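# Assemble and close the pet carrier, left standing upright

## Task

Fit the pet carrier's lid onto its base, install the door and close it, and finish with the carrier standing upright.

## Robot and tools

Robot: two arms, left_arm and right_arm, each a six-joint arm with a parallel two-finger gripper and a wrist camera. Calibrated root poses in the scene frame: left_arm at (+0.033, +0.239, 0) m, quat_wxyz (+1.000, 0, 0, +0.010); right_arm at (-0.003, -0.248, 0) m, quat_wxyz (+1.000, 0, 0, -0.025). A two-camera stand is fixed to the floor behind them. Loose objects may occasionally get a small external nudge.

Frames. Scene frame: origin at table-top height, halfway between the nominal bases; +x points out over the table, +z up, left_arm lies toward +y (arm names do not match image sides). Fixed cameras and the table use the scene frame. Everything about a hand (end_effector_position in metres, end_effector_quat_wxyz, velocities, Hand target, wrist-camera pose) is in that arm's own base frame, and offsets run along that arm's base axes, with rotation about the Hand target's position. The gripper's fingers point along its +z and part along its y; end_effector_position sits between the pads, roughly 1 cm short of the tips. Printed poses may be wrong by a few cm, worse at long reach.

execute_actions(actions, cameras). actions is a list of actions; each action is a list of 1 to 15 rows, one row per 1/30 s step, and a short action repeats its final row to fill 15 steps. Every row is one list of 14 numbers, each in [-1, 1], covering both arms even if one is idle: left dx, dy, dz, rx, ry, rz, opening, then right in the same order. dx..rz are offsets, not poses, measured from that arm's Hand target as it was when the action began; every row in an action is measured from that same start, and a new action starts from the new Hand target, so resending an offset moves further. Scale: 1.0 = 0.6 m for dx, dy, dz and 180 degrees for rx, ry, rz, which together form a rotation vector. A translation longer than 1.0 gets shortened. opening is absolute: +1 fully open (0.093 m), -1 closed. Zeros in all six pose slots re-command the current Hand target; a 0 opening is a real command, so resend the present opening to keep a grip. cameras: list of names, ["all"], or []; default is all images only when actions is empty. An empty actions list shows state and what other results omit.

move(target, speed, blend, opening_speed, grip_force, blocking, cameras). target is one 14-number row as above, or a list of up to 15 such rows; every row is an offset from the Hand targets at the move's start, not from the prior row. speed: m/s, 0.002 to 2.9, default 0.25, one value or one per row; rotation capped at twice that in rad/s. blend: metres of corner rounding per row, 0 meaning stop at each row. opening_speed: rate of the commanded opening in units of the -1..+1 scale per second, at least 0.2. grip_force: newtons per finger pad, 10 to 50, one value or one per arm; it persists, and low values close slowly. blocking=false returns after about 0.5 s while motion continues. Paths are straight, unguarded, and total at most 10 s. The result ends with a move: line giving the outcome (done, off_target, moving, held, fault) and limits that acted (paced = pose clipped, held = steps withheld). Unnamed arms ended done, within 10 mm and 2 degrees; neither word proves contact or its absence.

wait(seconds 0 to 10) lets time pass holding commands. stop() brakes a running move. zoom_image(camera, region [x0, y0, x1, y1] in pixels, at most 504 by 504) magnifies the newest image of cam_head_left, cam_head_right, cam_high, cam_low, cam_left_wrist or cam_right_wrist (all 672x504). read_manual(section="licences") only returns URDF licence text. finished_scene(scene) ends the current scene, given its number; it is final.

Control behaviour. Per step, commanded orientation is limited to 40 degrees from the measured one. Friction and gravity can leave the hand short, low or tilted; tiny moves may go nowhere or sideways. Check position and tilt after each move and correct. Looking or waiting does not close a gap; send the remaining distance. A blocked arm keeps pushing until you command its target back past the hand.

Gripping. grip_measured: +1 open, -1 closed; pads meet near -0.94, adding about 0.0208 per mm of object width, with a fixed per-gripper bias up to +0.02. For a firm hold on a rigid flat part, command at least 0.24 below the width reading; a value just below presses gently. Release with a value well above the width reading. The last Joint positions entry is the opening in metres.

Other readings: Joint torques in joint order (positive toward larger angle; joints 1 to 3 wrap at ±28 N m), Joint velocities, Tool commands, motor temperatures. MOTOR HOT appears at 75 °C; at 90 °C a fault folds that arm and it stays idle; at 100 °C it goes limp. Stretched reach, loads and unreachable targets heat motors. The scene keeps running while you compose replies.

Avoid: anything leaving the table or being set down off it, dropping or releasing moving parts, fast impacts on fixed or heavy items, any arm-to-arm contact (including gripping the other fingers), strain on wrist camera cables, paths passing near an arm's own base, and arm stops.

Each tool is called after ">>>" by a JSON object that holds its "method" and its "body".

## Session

>>> {"method": "execute_actions", "body": {"actions": []}}

>>> {"method": "zoom_image", "body": {"camera": "cam_head_left", "region": [260, 130, 420, 300]}}

>>> {"method": "zoom_image", "body": {"camera": "cam_high", "region": [220, 180, 540, 420]}}

>>> {"method": "zoom_image", "body": {"camera": "cam_low", "region": [220, 180, 460, 330]}}

Scene clock: 0.00 s.
left_arm: end_effector_position=(+0.3976, -0.0585, +0.1717) grip_measured=+1.000 end_effector_quat_wxyz=(+0.612, -0.079, +0.785, +0.050) | right_arm: end_effector_position=(+0.3050, +0.1261, +0.2989) grip_measured=+1.000 end_effector_quat_wxyz=(+0.619, +0.018, +0.785, +0.004)
Joint positions: left_arm=[-0.356 1.385 0.563 0.535 -0.519 -0.165 0.093] | right_arm=[0.739 0.969 0.851 -0.202 0.73 0.247 0.093]
Joint velocities: within noise
Joint torques (N m): no reading
Motor temperatures (°C): left_arm=[28 27 41 34 28 27 25] | right_arm=[27 47 44 26 24 27 25]
Heat: left arm: 41 °C; right arm: 47 °C.
Hand target: left_arm +0.3998, -0.0593, +0.1811; +0.621, -0.083, +0.778, +0.046 | right_arm +0.3046, +0.1259, +0.3000; +0.618, +0.017, +0.786, +0.004
Tool commands: left_gripper/opening=+1.0 right_gripper/opening=+1.0

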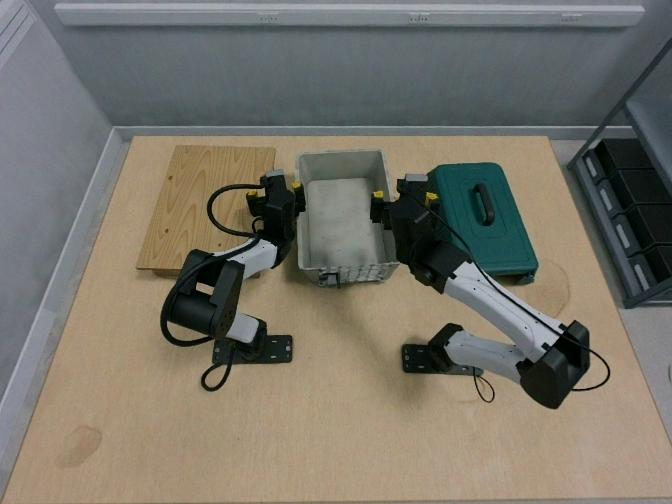

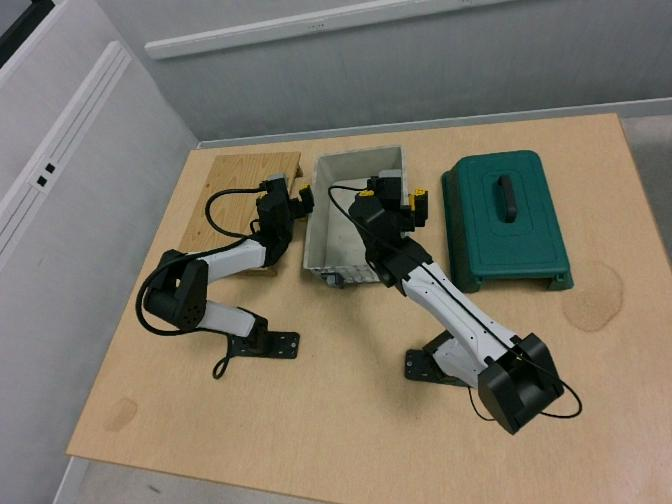

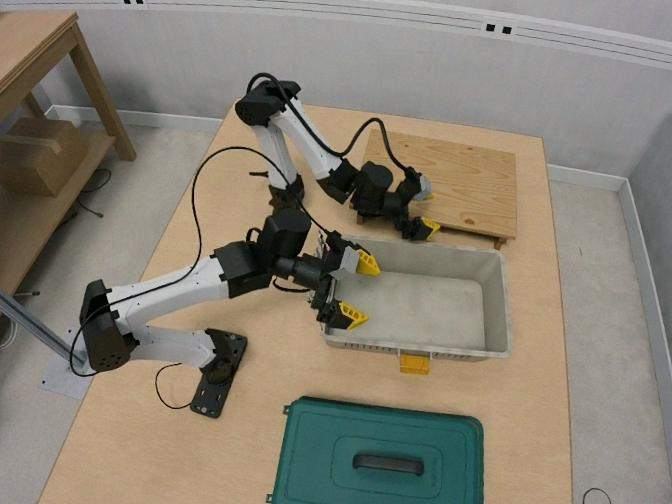

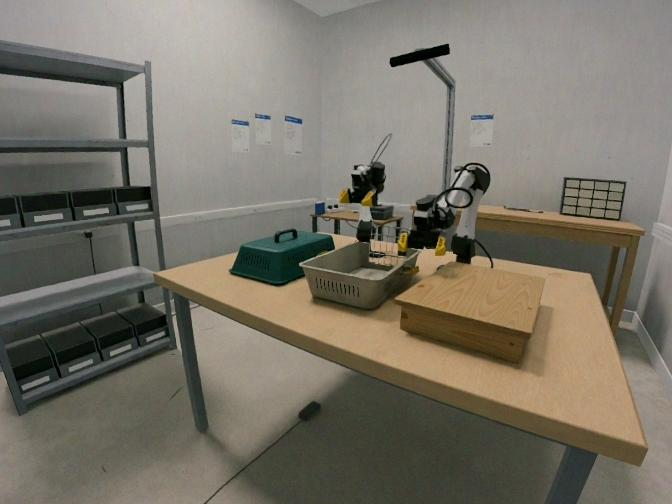

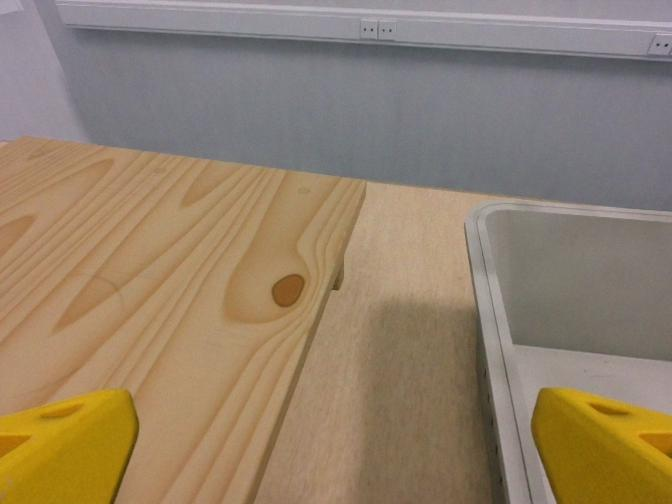

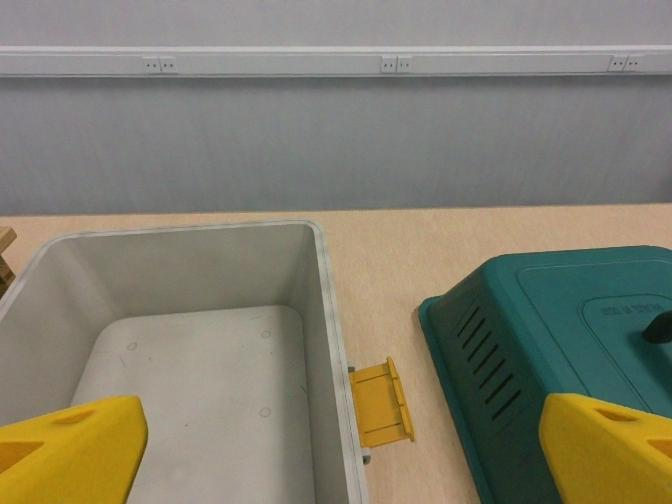

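Scaled by 2.965 from the camera's 672x504 image, which has a finer 960x720 frame.

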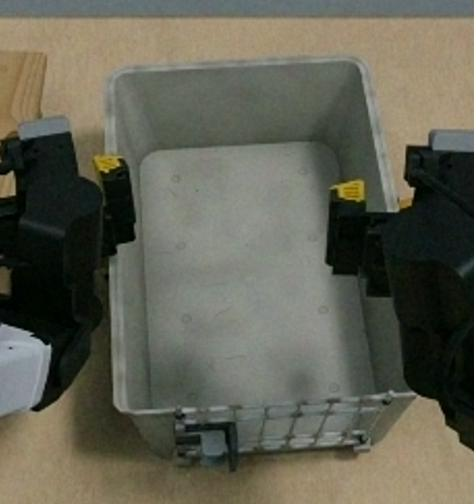

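Scaled by 1.575 from the camera's 672x504 image, which has a finer 960x720 frame.

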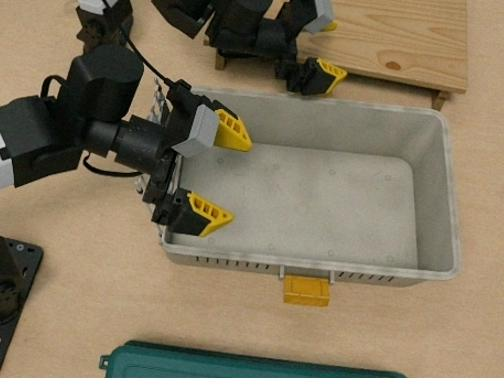

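Scaled by 2.100 from the camera's 672x504 image, which has a finer 960x720 frame.

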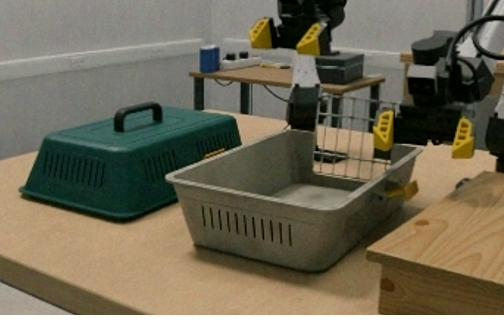

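>>> {"method": "move", "body": {"target": [[0,0,0,0,0,0,1,0.0,-0.2,0.08,0,0.08,0,1],[0,0,0,0,0,0,1,0.159,-0.41,-0.02,0,0.174,0,1]], "blend": [0.05,0], "cameras": ["cam_right_wrist","cam_head_left"]}}

Scene clock: 19.00 s.
left_arm: end_effector_position=(+0.3976, -0.0585, +0.1717) grip_measured=+1.000 end_effector_quat_wxyz=(+0.612, -0.079, +0.785, +0.050) | right_arm: end_effector_position=(+0.3997, -0.1201, +0.2839) grip_measured=+1.000 end_effector_quat_wxyz=(+0.382, +0.022, +0.924, -0.004)
Joint positions: left_arm=[-0.356 1.385 0.563 0.535 -0.519 -0.165 0.093] | right_arm=[-0.391 1.549 1.631 -0.902 -0.249 -0.245 0.093]
Joint torques (N m): left_arm=[-0.25 -5.48 9.42 2.43 -0.1 0.07] | right_arm=[-0.14 -7.24 8.66 1.34 -0.26 -0.21]
Motor temperatures (°C): left_arm=[28 28 43 36 28 27 25] | right_arm=[27 46 49 29 24 27 25]
Heat: left arm: 43 °C; right arm: 49 °C.
Hand target: left_arm +0.3998, -0.0593, +0.1811; +0.621, -0.083, +0.778, +0.046 | right_arm +0.4000, -0.1201, +0.2880; +0.383, +0.018, +0.924, -0.001
Off the commanded pose: left_arm 0.010 m, 1 deg | right_arm 0.004 m, 1 deg.
move: done
Images, in order (width x height): cam_head_left 672x504, cam_right_wrist 672x504.

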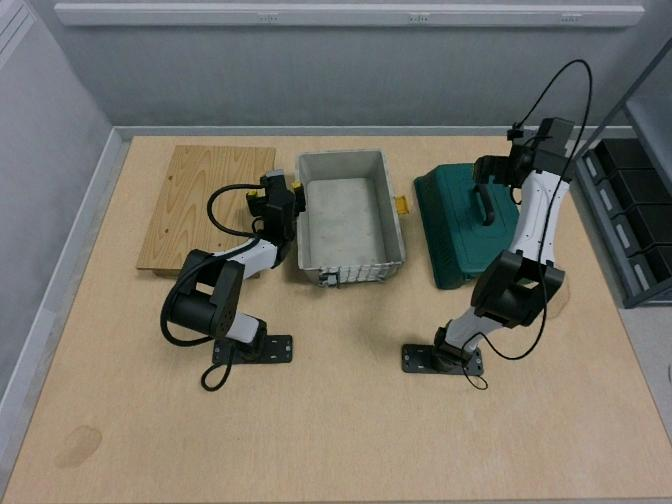

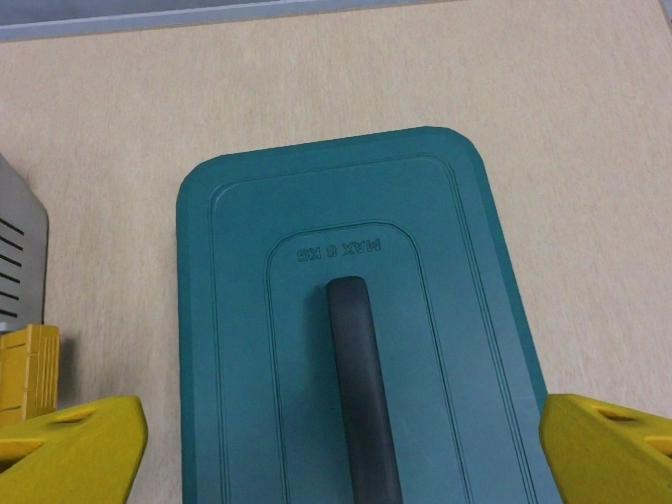

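>>> {"method": "move", "body": {"target": [0,0,0,0,0,0,1,0.02,-0.0115,-0.175,0,0,0.037,1], "cameras": ["cam_right_wrist","cam_low"]}}

Scene clock: 37.57 s.
left_arm: end_effector_position=(+0.3976, -0.0585, +0.1717) grip_measured=+1.000 end_effector_quat_wxyz=(+0.612, -0.079, +0.785, +0.050) | right_arm: end_effector_position=(+0.4129, -0.1257, +0.1864) grip_measured=+1.000 end_effector_quat_wxyz=(+0.383, -0.034, +0.923, +0.017)
Joint positions: left_arm=[-0.356 1.385 0.563 0.535 -0.519 -0.165 0.093] | right_arm=[-0.432 1.584 1.279 -0.548 -0.356 -0.371 0.093]
Joint torques (N m): left_arm=[-0.27 -5.48 9.42 2.42 -0.1 0.07] | right_arm=[-0.43 -8.02 6.45 1.46 -0.3 -0.2]
Heat: left arm: 45 °C; right arm: 52 °C.
Hand target: left_arm +0.3998, -0.0593, +0.1811; +0.621, -0.083, +0.778, +0.046 | right_arm +0.4120, -0.1269, +0.1830; +0.382, -0.036, +0.923, +0.021
Off the commanded pose: left_arm 0.010 m, 1 deg | right_arm 0.004 m, 1 deg.
move: done
Images, in order (width x height): cam_low 672x504, cam_right_wrist 672x504.

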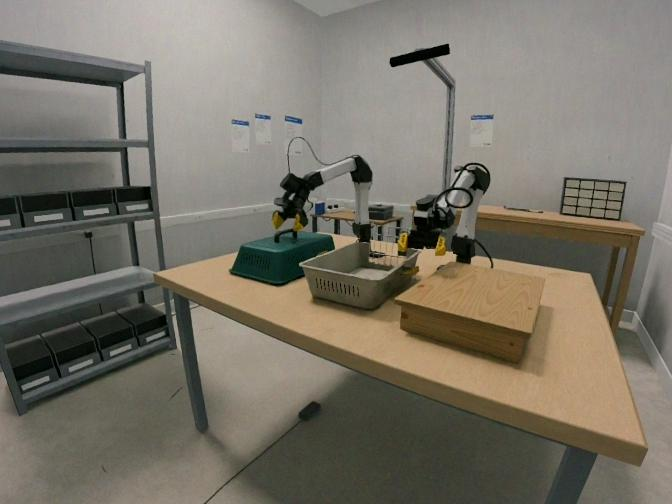

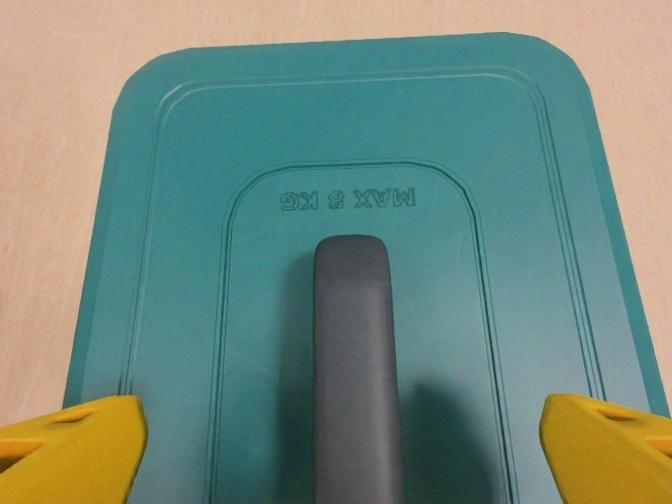

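>>> {"method": "move", "body": {"target": [0,0,0,0,0,0,1,0.002,-0.007,-0.056,0,0,0.007,1], "cameras": ["cam_right_wrist"], "speed": 0.12}}

Scene clock: 45.03 s.
left_arm: end_effector_position=(+0.3976, -0.0585, +0.1717) grip_measured=+1.000 end_effector_quat_wxyz=(+0.612, -0.079, +0.785, +0.050) | right_arm: end_effector_position=(+0.4146, -0.1301, +0.1559) grip_measured=+1.000 end_effector_quat_wxyz=(+0.386, -0.045, +0.921, +0.020)
Joint positions: left_arm=[-0.356 1.385 0.563 0.535 -0.519 -0.165 0.093] | right_arm=[-0.449 1.614 1.186 -0.429 -0.381 -0.403 0.093]
Joint torques (N m): left_arm=[-0.25 -5.49 9.4 2.42 -0.1 0.07] | right_arm=[-0.46 -7.68 6.17 1.46 -0.3 -0.2]
Heat: left arm: 45 °C; right arm: 52 °C.
Hand target: left_arm +0.3998, -0.0593, +0.1811; +0.621, -0.083, +0.778, +0.046 | right_arm +0.4132, -0.1312, +0.1493; +0.382, -0.046, +0.923, +0.026
Off the commanded pose: left_arm 0.010 m, 1 deg | right_arm 0.007 m, 1 deg.
move: done
Images, in order (width x height): cam_right_wrist 672x504.

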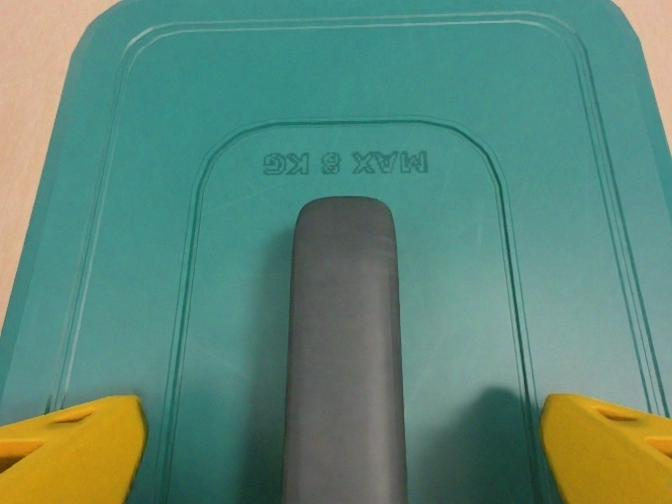

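>>> {"method": "move", "body": {"target": [0,0,0,0,0,0,1,0.0,0,-0.008,0,0,0.0,1], "speed": 0.1}}

>>> {"method": "move", "body": {"target": [0,0,0,0,0,0,1,0.0,0,0.006,0,0,0.0,-0.98], "opening_speed": 0.7, "cameras": ["cam_right_wrist"]}}

Scene clock: 59.63 s.
left_arm: end_effector_position=(+0.3976, -0.0585, +0.1717) grip_measured=+1.000 end_effector_quat_wxyz=(+0.612, -0.079, +0.785, +0.050) | right_arm: end_effector_position=(+0.4150, -0.1303, +0.1537) grip_measured=+1.000 end_effector_quat_wxyz=(+0.388, -0.046, +0.920, +0.019)
Joint positions: left_arm=[-0.356 1.385 0.563 0.535 -0.519 -0.165 0.093] | right_arm=[-0.449 1.614 1.173 -0.41 -0.381 -0.403 0.093]
Joint torques (N m): left_arm=[-0.24 -5.48 9.4 2.42 -0.1 0.07] | right_arm=[-0.46 -7.38 5.96 1.47 -0.29 -0.19]
Heat: left arm: 45 °C; right arm: 50 °C.
Hand target: left_arm +0.3998, -0.0593, +0.1811; +0.621, -0.083, +0.778, +0.046 | right_arm +0.4132, -0.1312, +0.1445; +0.382, -0.046, +0.923, +0.026
Off the commanded pose: left_arm 0.010 m, 1 deg | right_arm 0.009 m, 1 deg.
move: done

Scene clock: 62.67 s.
left_arm: end_effector_position=(+0.3976, -0.0585, +0.1717) grip_measured=+1.000 end_effector_quat_wxyz=(+0.612, -0.079, +0.785, +0.050) | right_arm: end_effector_position=(+0.4150, -0.1302, +0.1537) grip_measured=-0.627 end_effector_quat_wxyz=(+0.388, -0.046, +0.920, +0.019)
Joint positions: left_arm=[-0.356 1.385 0.563 0.535 -0.519 -0.165 0.093] | right_arm=[-0.449 1.614 1.173 -0.41 -0.382 -0.404 0.015]
Joint torques (N m): left_arm=[-0.25 -5.48 9.4 2.42 -0.1 0.07] | right_arm=[-0.47 -7.6 6.9 1.34 -0.29 -0.18]
Heat: left arm: 46 °C; right arm: 50 °C.
Hand target: left_arm +0.3998, -0.0593, +0.1811; +0.621, -0.083, +0.778, +0.046 | right_arm +0.4132, -0.1311, +0.1481; +0.382, -0.046, +0.923, +0.026
Off the commanded pose: left_arm 0.010 m, 1 deg | right_arm 0.006 m, 1 deg.
move: done
Images, in order (width x height): cam_right_wrist 672x504.

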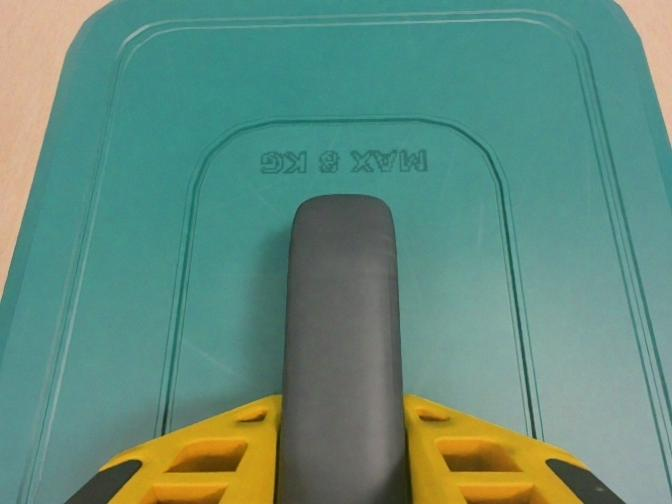

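>>> {"method": "move", "body": {"target": [[0,0,0,0,0,0,1,0.01,0,0.12,0,-0.03,0.0,-0.98],[0,0,0,0,0,0,1,0.015,0,0.36,0,-0.035,0.0,-0.98]], "speed": 0.12, "blend": [0.03,0], "cameras": ["cam_head_left","cam_low","cam_right_wrist"]}}

Scene clock: 75.43 s.
left_arm: end_effector_position=(+0.3976, -0.0585, +0.1717) grip_measured=+1.000 end_effector_quat_wxyz=(+0.612, -0.079, +0.785, +0.050) | right_arm: end_effector_position=(+0.4164, -0.1300, +0.3402) grip_measured=-0.635 end_effector_quat_wxyz=(+0.395, -0.039, +0.917, +0.028)
Joint positions: left_arm=[-0.356 1.385 0.563 0.535 -0.519 -0.165 0.093] | right_arm=[-0.454 1.751 2.088 -1.178 -0.403 -0.384 0.015]
Joint torques (N m): left_arm=[-0.25 -5.48 9.4 2.43 -0.1 0.07] | right_arm=[-0.39 -9.69 9.31 1.75 -0.45 -0.07]
Motor temperatures (°C): left_arm=[28 29 46 39 28 27 25] | right_arm=[27 52 50 30 24 27 26]
Heat: left arm: 46 °C; right arm: 52 °C.
Hand target: left_arm +0.3998, -0.0593, +0.1811; +0.621, -0.083, +0.778, +0.046 | right_arm +0.4222, -0.1312, +0.3643; +0.432, -0.047, +0.900, +0.023
Off the commanded pose: left_arm 0.010 m, 1 deg | right_arm 0.025 m, 5 deg.
move: off_target (right_arm)
Images, in order (width x height): cam_head_left 672x504, cam_low 672x504, cam_right_wrist 672x504.

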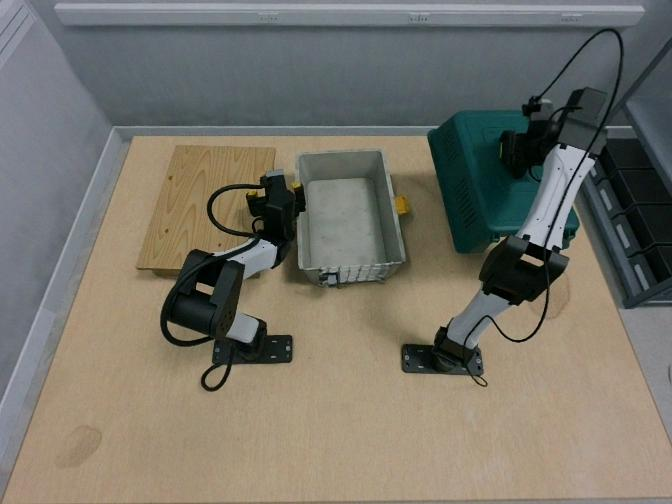

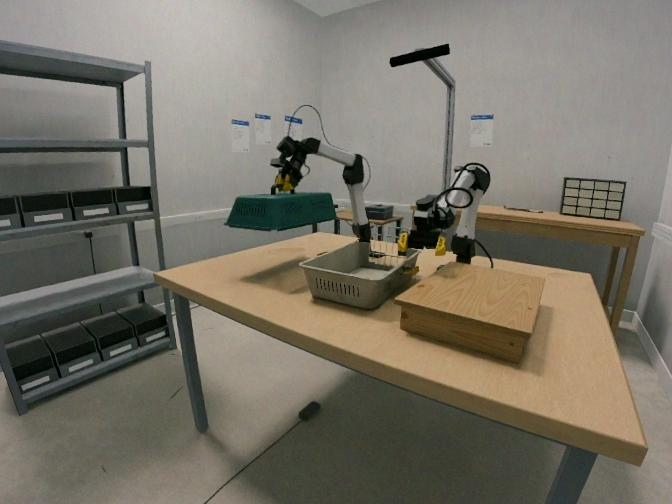

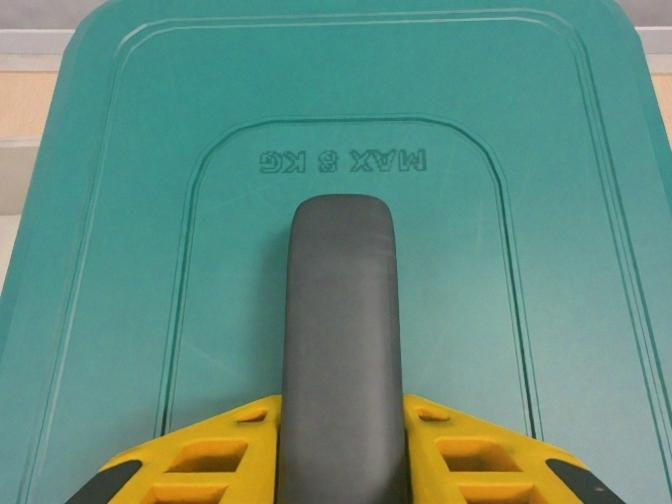

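>>> {"method": "move", "body": {"target": [[-0.5,0.015,0.2,0,0,-0.1,-1,0,0,0,0,0,0,-0.98],[-0.571,-0.266,0.038,0.039,0.092,-0.308,-1,0.0,0.35,0.0,0,0,0,-0.98]], "speed": 0.2, "blend": [0.03,0], "cameras": ["cam_head_left","cam_low","cam_left_wrist","cam_high"]}}

Scene clock: 94.77 s.
left_arm: end_effector_position=(+0.0442, -0.1597, +0.2086) grip_measured=-0.981 end_effector_quat_wxyz=(+0.520, +0.365, +0.668, -0.388) | right_arm: end_effector_position=(+0.4148, +0.0786, +0.3342) grip_measured=-0.636 end_effector_quat_wxyz=(+0.382, -0.056, +0.922, +0.020)
Joint positions: left_arm=[0.329 0.02 0.568 -1.555 1.383 0.858 0] | right_arm=[0.216 1.624 1.919 -1.082 0.072 0.065 0.015]
Joint torques (N m): left_arm=[-1.14 3.44 5.15 1.21 0.82 0.28] | right_arm=[0.53 -9.96 8.62 2.11 0.21 -0.02]
Heat: left arm: 46 °C; right arm: 52 °C.
Hand target: left_arm +0.0572, -0.2189, +0.2039; +0.461, +0.331, +0.801, -0.191 | right_arm +0.4221, +0.0788, +0.3642; +0.432, -0.047, +0.900, +0.023
Off the commanded pose: left_arm 0.061 m, 28 deg | right_arm 0.031 m, 6 deg.
shoulder posture changed (left arm): the wrist came as close to joint 1's axis as it can, and the arm is now in the other of its two shoulder postures.
joint sent to its limit (left arm) — joint 2 (shoulder), lower limit; joint 4 (wrist pitch), lower limit. The joint targets are off in position and orientation.
move: off_target (left_arm, right_arm)
Images, in order (width x height): cam_head_left 672x504, cam_high 672x504, cam_low 672x504, cam_left_wrist 672x504.

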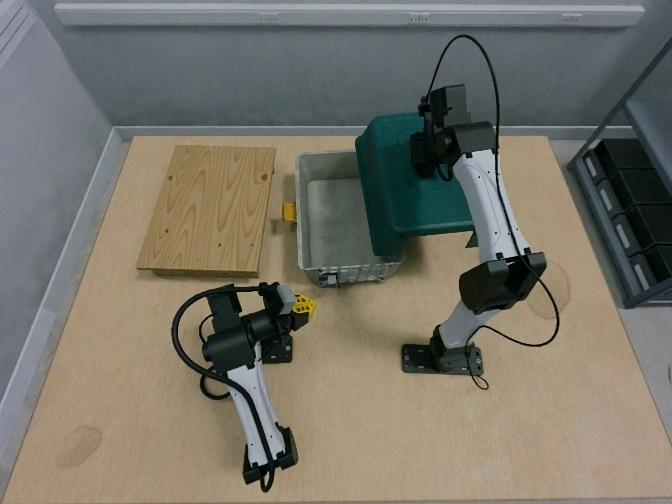

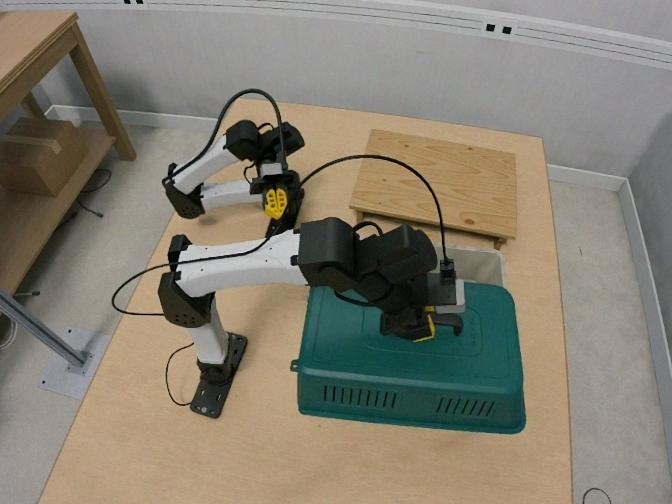

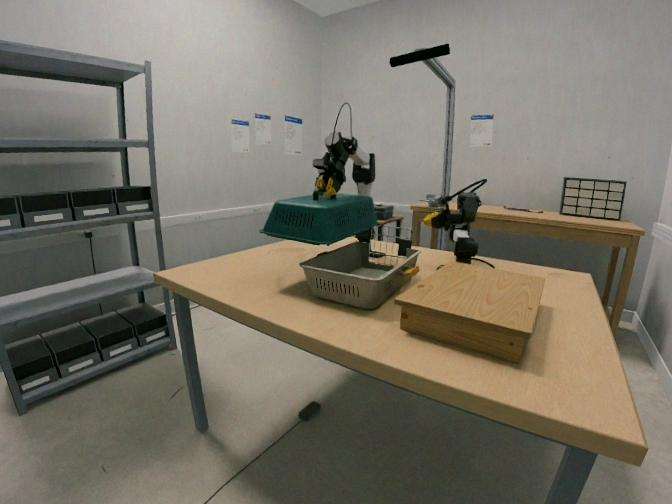

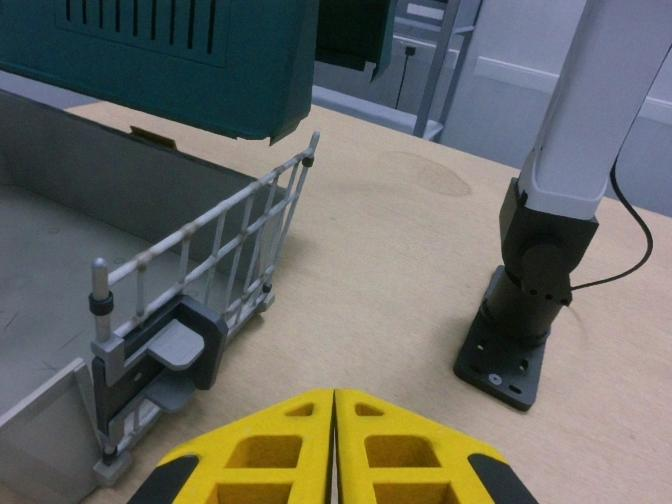

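>>> {"method": "move", "body": {"target": [0.37,0.22,0.2,-0.039,-0.092,0.308,-1,0,0,0,0,0,0,-0.98], "speed": 0.25, "cameras": ["cam_head_left"]}}

Scene clock: 113.60 s.
left_arm: end_effector_position=(+0.2660, -0.0911, +0.3659) grip_measured=-0.981 end_effector_quat_wxyz=(+0.675, -0.205, +0.677, +0.210) | right_arm: end_effector_position=(+0.4338, +0.0778, +0.3586) grip_measured=-0.636 end_effector_quat_wxyz=(+0.439, -0.023, +0.898, +0.029)
Joint positions: left_arm=[2.169 0.026 1.575 -1.56 1.574 0.018 0] | right_arm=[0.215 1.624 1.928 -0.967 0.098 0.117 0.015]
Joint torques (N m): left_arm=[3.62 7.75 0.36 1.61 0.17 -0.07] | right_arm=[0.62 -9.65 8.12 1.22 -0.02 -0.58]
Motor temperatures (°C): left_arm=[28 30 44 37 28 27 25] | right_arm=[27 56 52 34 24 27 27]
Heat: left arm: 44 °C; right arm: 56 °C.
Hand target: left_arm +0.2793, -0.0869, +0.3239; +0.621, -0.083, +0.778, +0.046 | right_arm +0.4221, +0.0788, +0.3644; +0.432, -0.047, +0.900, +0.023
Off the commanded pose: left_arm 0.044 m, 27 deg | right_arm 0.013 m, 3 deg.
joint read past its limit (left arm) — joint 4 (wrist pitch), lower limit.
joint sent to its limit (left arm) — joint 4 (wrist pitch), lower limit; joint 5 (wrist yaw), upper limit. The joint targets are off in position and orientation.
move: off_target (left_arm, right_arm)
Images, in order (width x height): cam_head_left 672x504.

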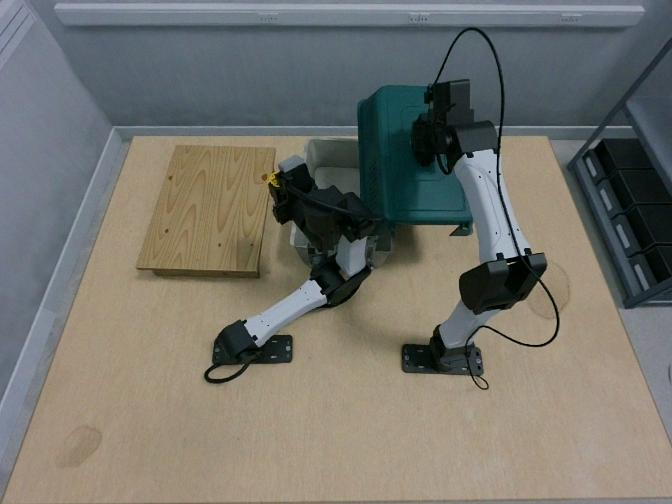

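>>> {"method": "move", "body": {"target": [0,0,0,0,0,0,-1,0.0,-0.2,0,0,0,0,-0.98], "speed": 0.12, "cameras": ["all"]}}

Scene clock: 125.30 s.
left_arm: end_effector_position=(+0.2680, -0.0850, +0.3659) grip_measured=-0.981 end_effector_quat_wxyz=(+0.673, -0.213, +0.674, +0.217) | right_arm: end_effector_position=(+0.4176, -0.0432, +0.3315) grip_measured=-0.636 end_effector_quat_wxyz=(+0.383, -0.036, +0.923, +0.024)
Joint positions: left_arm=[2.192 0.026 1.575 -1.56 1.574 0.016 0] | right_arm=[-0.184 1.624 1.909 -1.087 -0.202 -0.181 0.015]
Joint torques (N m): left_arm=[1.55 7.76 0.62 1.61 0.17 -0.03] | right_arm=[-0.01 -10.21 9.52 1.93 -0.29 -0.17]
Motor temperatures (°C): left_arm=[28 31 43 37 28 27 25] | right_arm=[27 57 53 33 24 27 27]
Heat: left arm: 43 °C; right arm: 57 °C.
Hand target: left_arm +0.2793, -0.0869, +0.3239; +0.621, -0.083, +0.778, +0.046 | right_arm +0.4221, -0.0410, +0.3642; +0.432, -0.047, +0.900, +0.023
Off the commanded pose: left_arm 0.044 m, 28 deg | right_arm 0.033 m, 6 deg.
joint read past its limit (left arm) — joint 4 (wrist pitch), lower limit.
joint sent to its limit (left arm) — joint 4 (wrist pitch), lower limit; joint 5 (wrist yaw), upper limit. The joint targets are off in position and orientation.
move: off_target (left_arm, right_arm)

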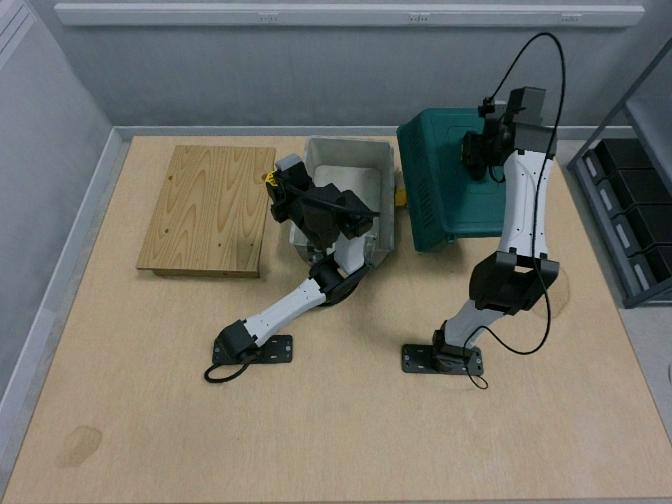

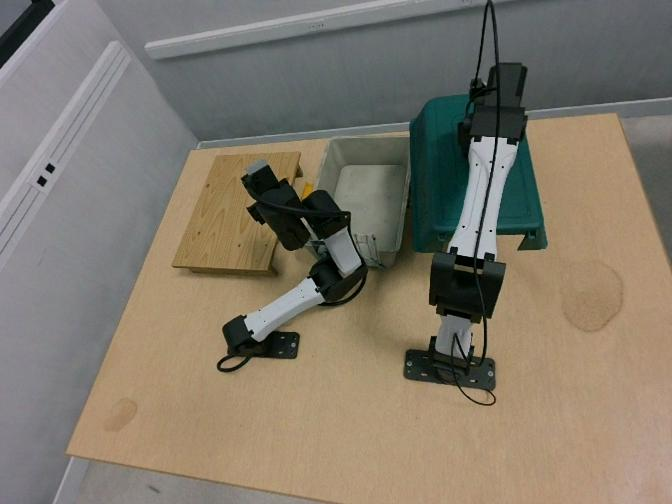

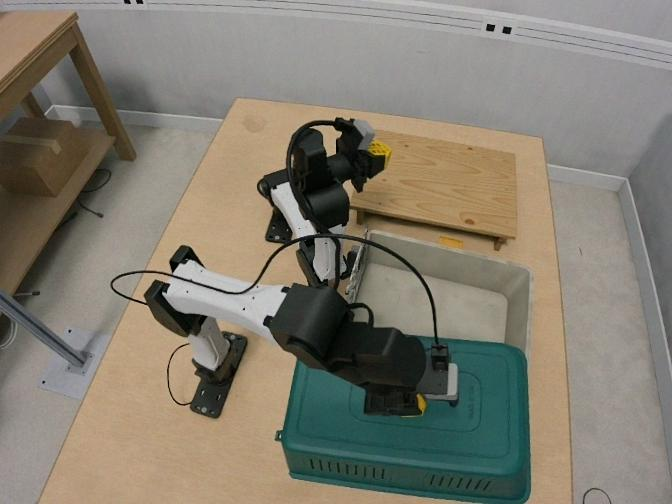

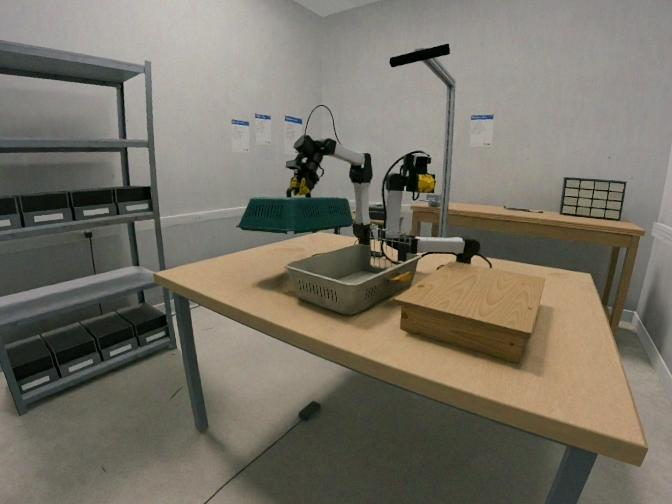

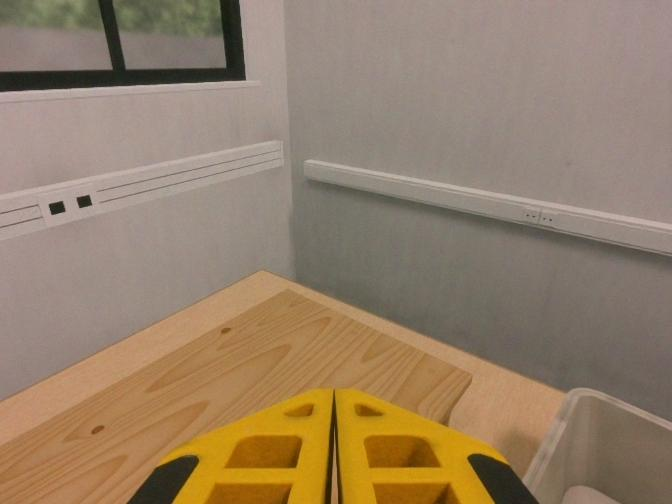

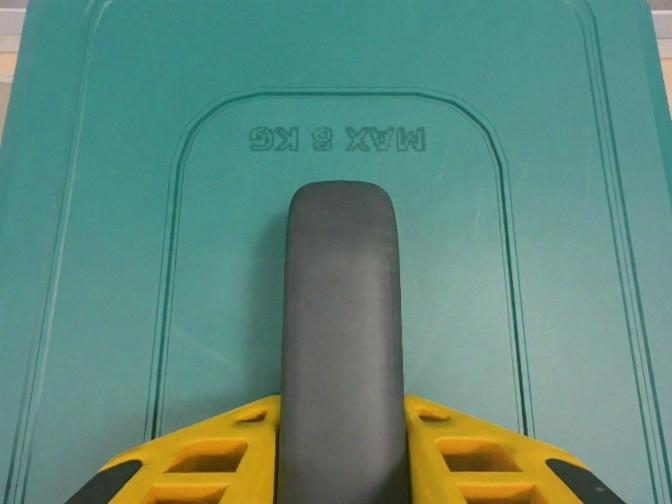

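>>> {"method": "move", "body": {"target": [[-0.02,0.02,0.22,0,0,0,-1,0.0,0.0,0,0,0,0,-0.98]], "speed": 0.12, "cameras": ["cam_head_left","cam_high"]}}

Scene clock: 149.30 s.
left_arm: end_effector_position=(+0.2712, -0.0854, +0.4455) grip_measured=-0.981 end_effector_quat_wxyz=(+0.666, -0.199, +0.679, +0.238) | right_arm: end_effector_position=(+0.4176, -0.0431, +0.3315) grip_measured=-0.636 end_effector_quat_wxyz=(+0.383, -0.037, +0.922, +0.025)
Joint positions: left_arm=[2.203 0.327 1.948 -1.547 1.574 -0.017 0] | right_arm=[-0.184 1.624 1.909 -1.087 -0.202 -0.181 0.015]
Joint torques (N m): left_arm=[0.72 12.36 -0.49 1.64 0.11 -0.02] | right_arm=[-0.01 -10.19 9.52 1.93 -0.3 -0.17]
Motor temperatures (°C): left_arm=[28 34 41 37 28 27 25] | right_arm=[27 59 53 36 24 27 27]
Heat: left arm: 41 °C; right arm: 59 °C.
Hand target: left_arm +0.2673, -0.0748, +0.4559; +0.621, -0.083, +0.778, +0.046 | right_arm +0.4221, -0.0411, +0.3642; +0.432, -0.047, +0.900, +0.023
Off the commanded pose: left_arm 0.015 m, 29 deg | right_arm 0.033 m, 6 deg.
joint sent to its limit (left arm) — joint 5 (wrist yaw), upper limit. The joint targets are off in orientation, not in position.
move: off_target (left_arm, right_arm)
Images, in order (width x height): cam_head_left 672x504, cam_high 672x504.

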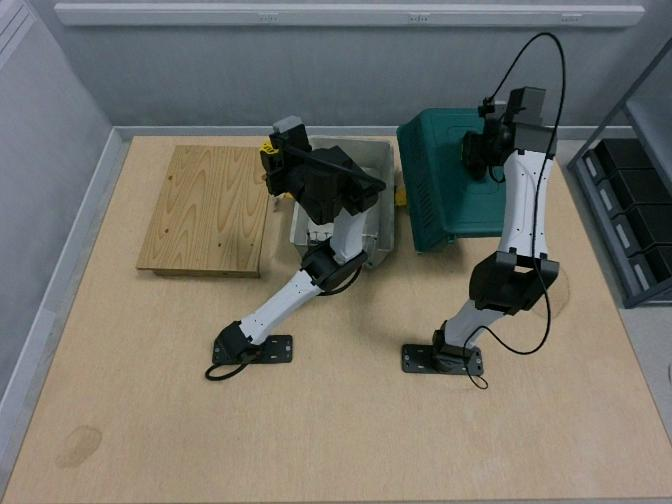

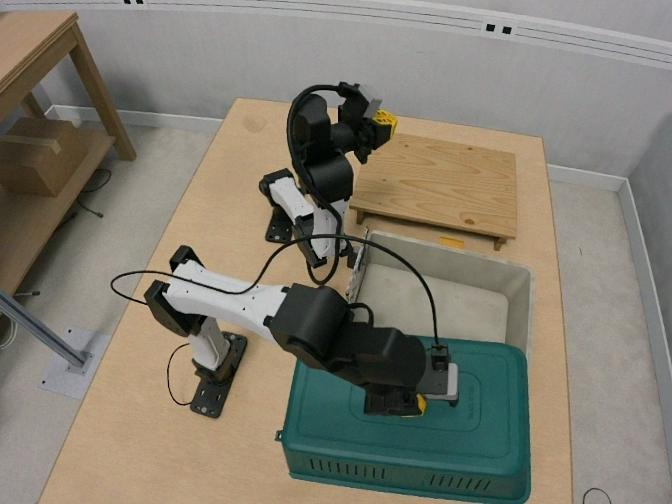

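>>> {"method": "move", "body": {"target": [[-0.3,0.33,0.0,0,0,0.2,-1,0.0,0.0,0,0,0,0,-0.98],[-0.61,0.68,-0.06,0,0,0.36,-1,0.0,0.0,0,0,0,0,-0.98]], "speed": 0.2, "blend": [0.05,0], "cameras": ["cam_head_left","cam_high"]}}

Scene clock: 160.50 s.
left_arm: end_effector_position=(-0.0991, +0.3308, +0.4195) grip_measured=-0.981 end_effector_quat_wxyz=(+0.501, -0.489, +0.613, +0.366) | right_arm: end_effector_position=(+0.4176, -0.0431, +0.3315) grip_measured=-0.636 end_effector_quat_wxyz=(+0.383, -0.037, +0.922, +0.025)
Joint positions: left_arm=[2.26 1.243 1.512 -0.658 0.919 0.272 0] | right_arm=[-0.184 1.624 1.909 -1.087 -0.202 -0.181 0.015]
Joint torques (N m): left_arm=[-1.25 -3.67 7.09 2.35 0.09 -0.01] | right_arm=[0.01 -10.19 9.52 1.93 -0.3 -0.17]
Motor temperatures (°C): left_arm=[28 35 41 38 28 27 25] | right_arm=[27 60 54 37 24 27 27]
Heat: left arm: 41 °C; right arm: 60 °C.
Hand target: left_arm -0.0987, +0.3331, +0.4200; +0.500, -0.487, +0.613, +0.372 | right_arm +0.4221, -0.0411, +0.3642; +0.432, -0.047, +0.900, +0.023
Off the commanded pose: left_arm 0.002 m, 1 deg | right_arm 0.033 m, 6 deg.
shoulder posture changed (left arm): the wrist came as close to joint 1's axis as it can, and the arm is now in the other of its two shoulder postures.
move: off_target (right_arm)
Images, in order (width x height): cam_head_left 672x504, cam_high 672x504.

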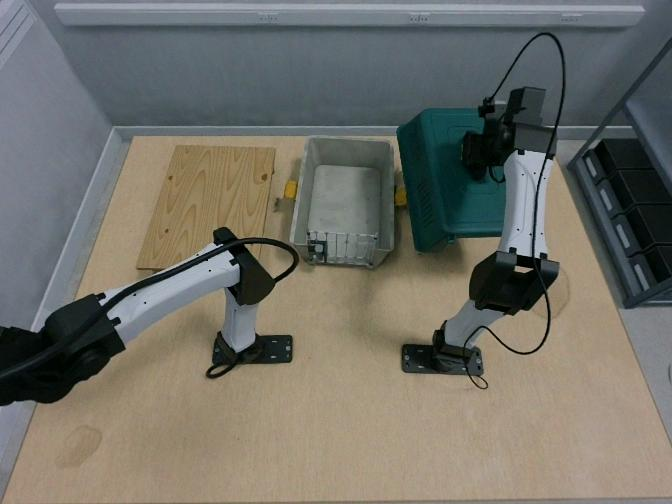

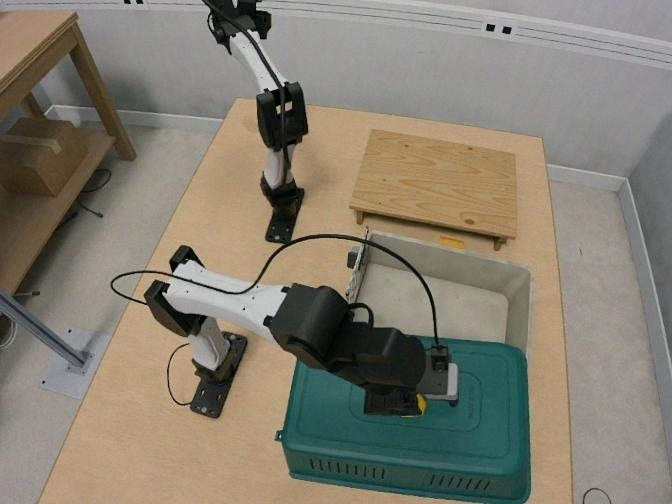

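>>> {"method": "move", "body": {"target": [[0.415,0.11,0,0,0,-0.14,-1,0.0,0.0,0,0,0,0,-0.98],[0.764,-0.305,0,0,0,-0.3,-1,0.0,0.0,0,0,0,0,-0.98]], "speed": 0.3, "blend": [0.08,0]}}

>>> {"method": "move", "body": {"target": [-0.05,-0.44,-0.25,0,0.18,-0.11,1,0.0,0.0,0,0,0,0,-0.98], "speed": 0.25, "cameras": ["cam_head_left","cam_left_wrist","cam_high"]}}

Scene clock: 202.30 s.
left_arm: end_effector_position=(+0.3575, +0.1494, +0.4081) grip_measured=-0.981 end_effector_quat_wxyz=(+0.600, -0.153, +0.779, +0.099) | right_arm: end_effector_position=(+0.4176, -0.0431, +0.3315) grip_measured=-0.636 end_effector_quat_wxyz=(+0.383, -0.037, +0.922, +0.025)
Joint positions: left_arm=[0.423 1.211 1.424 -0.477 0.064 -0.014 0] | right_arm=[-0.184 1.624 1.909 -1.087 -0.202 -0.181 0.015]
Joint torques (N m): left_arm=[-1.02 -3.18 10.19 2.77 -0.17 -0.02] | right_arm=[-0.01 -10.19 9.52 1.93 -0.3 -0.17]
Motor temperatures (°C): left_arm=[28 32 43 39 28 27 25] | right_arm=[27 61 55 39 24 27 27]
Heat: left arm: 43 °C; right arm: 61 °C.
Hand target: left_arm +0.3597, +0.1503, +0.4201; +0.614, -0.156, +0.767, +0.104 | right_arm +0.4221, -0.0411, +0.3642; +0.432, -0.047, +0.900, +0.023
Off the commanded pose: left_arm 0.012 m, 2 deg | right_arm 0.033 m, 6 deg.
move: off_target (left_arm, right_arm)

Scene clock: 204.43 s.
left_arm: end_effector_position=(+0.3262, -0.1126, +0.2566) grip_measured=+1.000 end_effector_quat_wxyz=(+0.370, +0.021, +0.928, +0.040) | right_arm: end_effector_position=(+0.4176, -0.0431, +0.3315) grip_measured=-0.636 end_effector_quat_wxyz=(+0.383, -0.037, +0.922, +0.025)
Joint positions: left_arm=[-0.527 1.321 1.351 -0.937 -0.408 -0.34 0.093] | right_arm=[-0.184 1.624 1.909 -1.087 -0.202 -0.181 0.015]
Joint torques (N m): left_arm=[-0.87 -4.19 11.88 1.78 -0.48 -0.02] | right_arm=[-0.01 -10.19 9.51 1.93 -0.3 -0.17]
Motor temperatures (°C): left_arm=[28 32 43 39 28 27 25] | right_arm=[27 61 55 39 24 27 27]
Heat: left arm: 43 °C; right arm: 61 °C.
Hand target: left_arm +0.3296, -0.1138, +0.2701; +0.386, +0.012, +0.922, +0.037 | right_arm +0.4221, -0.0411, +0.3642; +0.432, -0.047, +0.900, +0.023
Off the commanded pose: left_arm 0.014 m, 2 deg | right_arm 0.033 m, 6 deg.
move: off_target (left_arm, right_arm)
Images, in order (width x height): cam_head_left 672x504, cam_high 672x504, cam_left_wrist 672x504.

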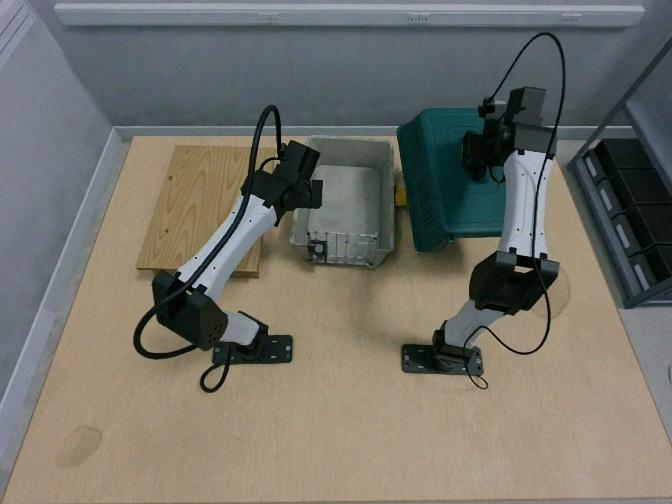

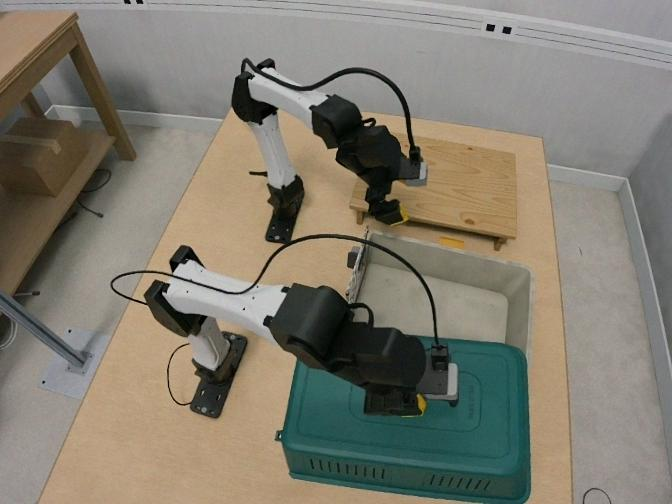

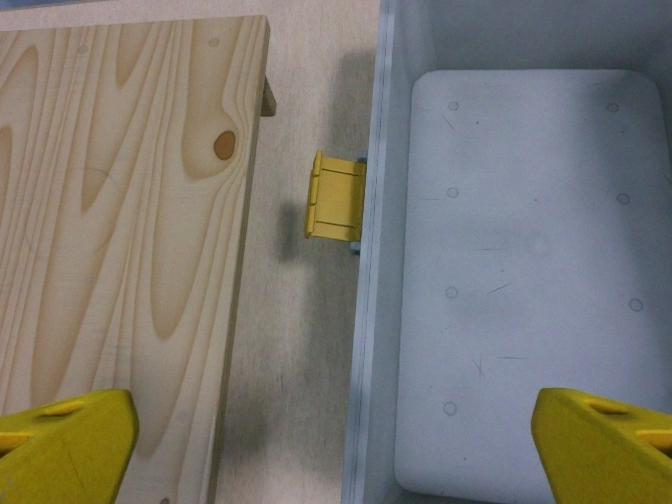

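>>> {"method": "move", "body": {"target": [0.0,-0.015,-0.25,0,0,0,0.2,0.0,0.0,0,0,0,0,-0.98], "speed": 0.15, "cameras": ["cam_left_wrist"]}}

Scene clock: 214.33 s.
left_arm: end_effector_position=(+0.3272, -0.1211, +0.1200) grip_measured=+0.201 end_effector_quat_wxyz=(+0.376, +0.017, +0.926, +0.036) | right_arm: end_effector_position=(+0.4176, -0.0431, +0.3315) grip_measured=-0.636 end_effector_quat_wxyz=(+0.383, -0.037, +0.922, +0.025)
Joint positions: left_arm=[-0.555 1.338 0.808 -0.371 -0.426 -0.369 0.055] | right_arm=[-0.184 1.624 1.909 -1.087 -0.202 -0.181 0.015]
Joint torques (N m): left_arm=[-1.17 -3.95 7.82 2.06 -0.47 -0.03] | right_arm=[-0.01 -10.18 9.51 1.93 -0.3 -0.17]
Motor temperatures (°C): left_arm=[28 31 43 39 28 27 25] | right_arm=[27 61 55 39 24 27 28]
Heat: left arm: 43 °C; right arm: 61 °C.
Hand target: left_arm +0.3297, -0.1228, +0.1201; +0.386, +0.012, +0.922, +0.037 | right_arm +0.4221, -0.0411, +0.3642; +0.432, -0.047, +0.900, +0.023
Off the commanded pose: left_arm 0.003 m, 1 deg | right_arm 0.033 m, 6 deg.
move: off_target (right_arm)
Images, in order (width x height): cam_left_wrist 672x504.

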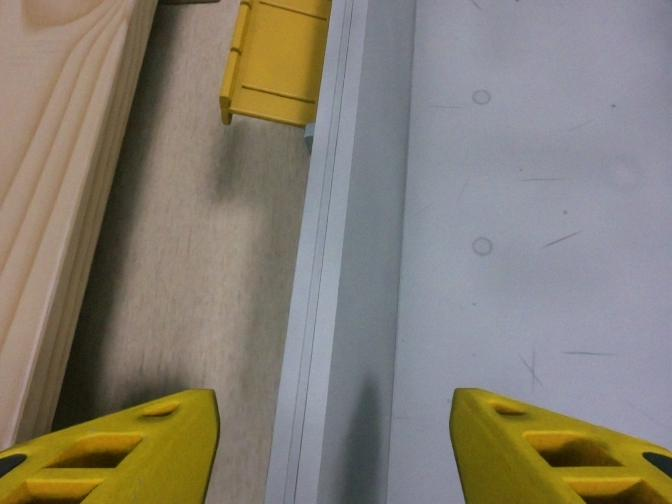

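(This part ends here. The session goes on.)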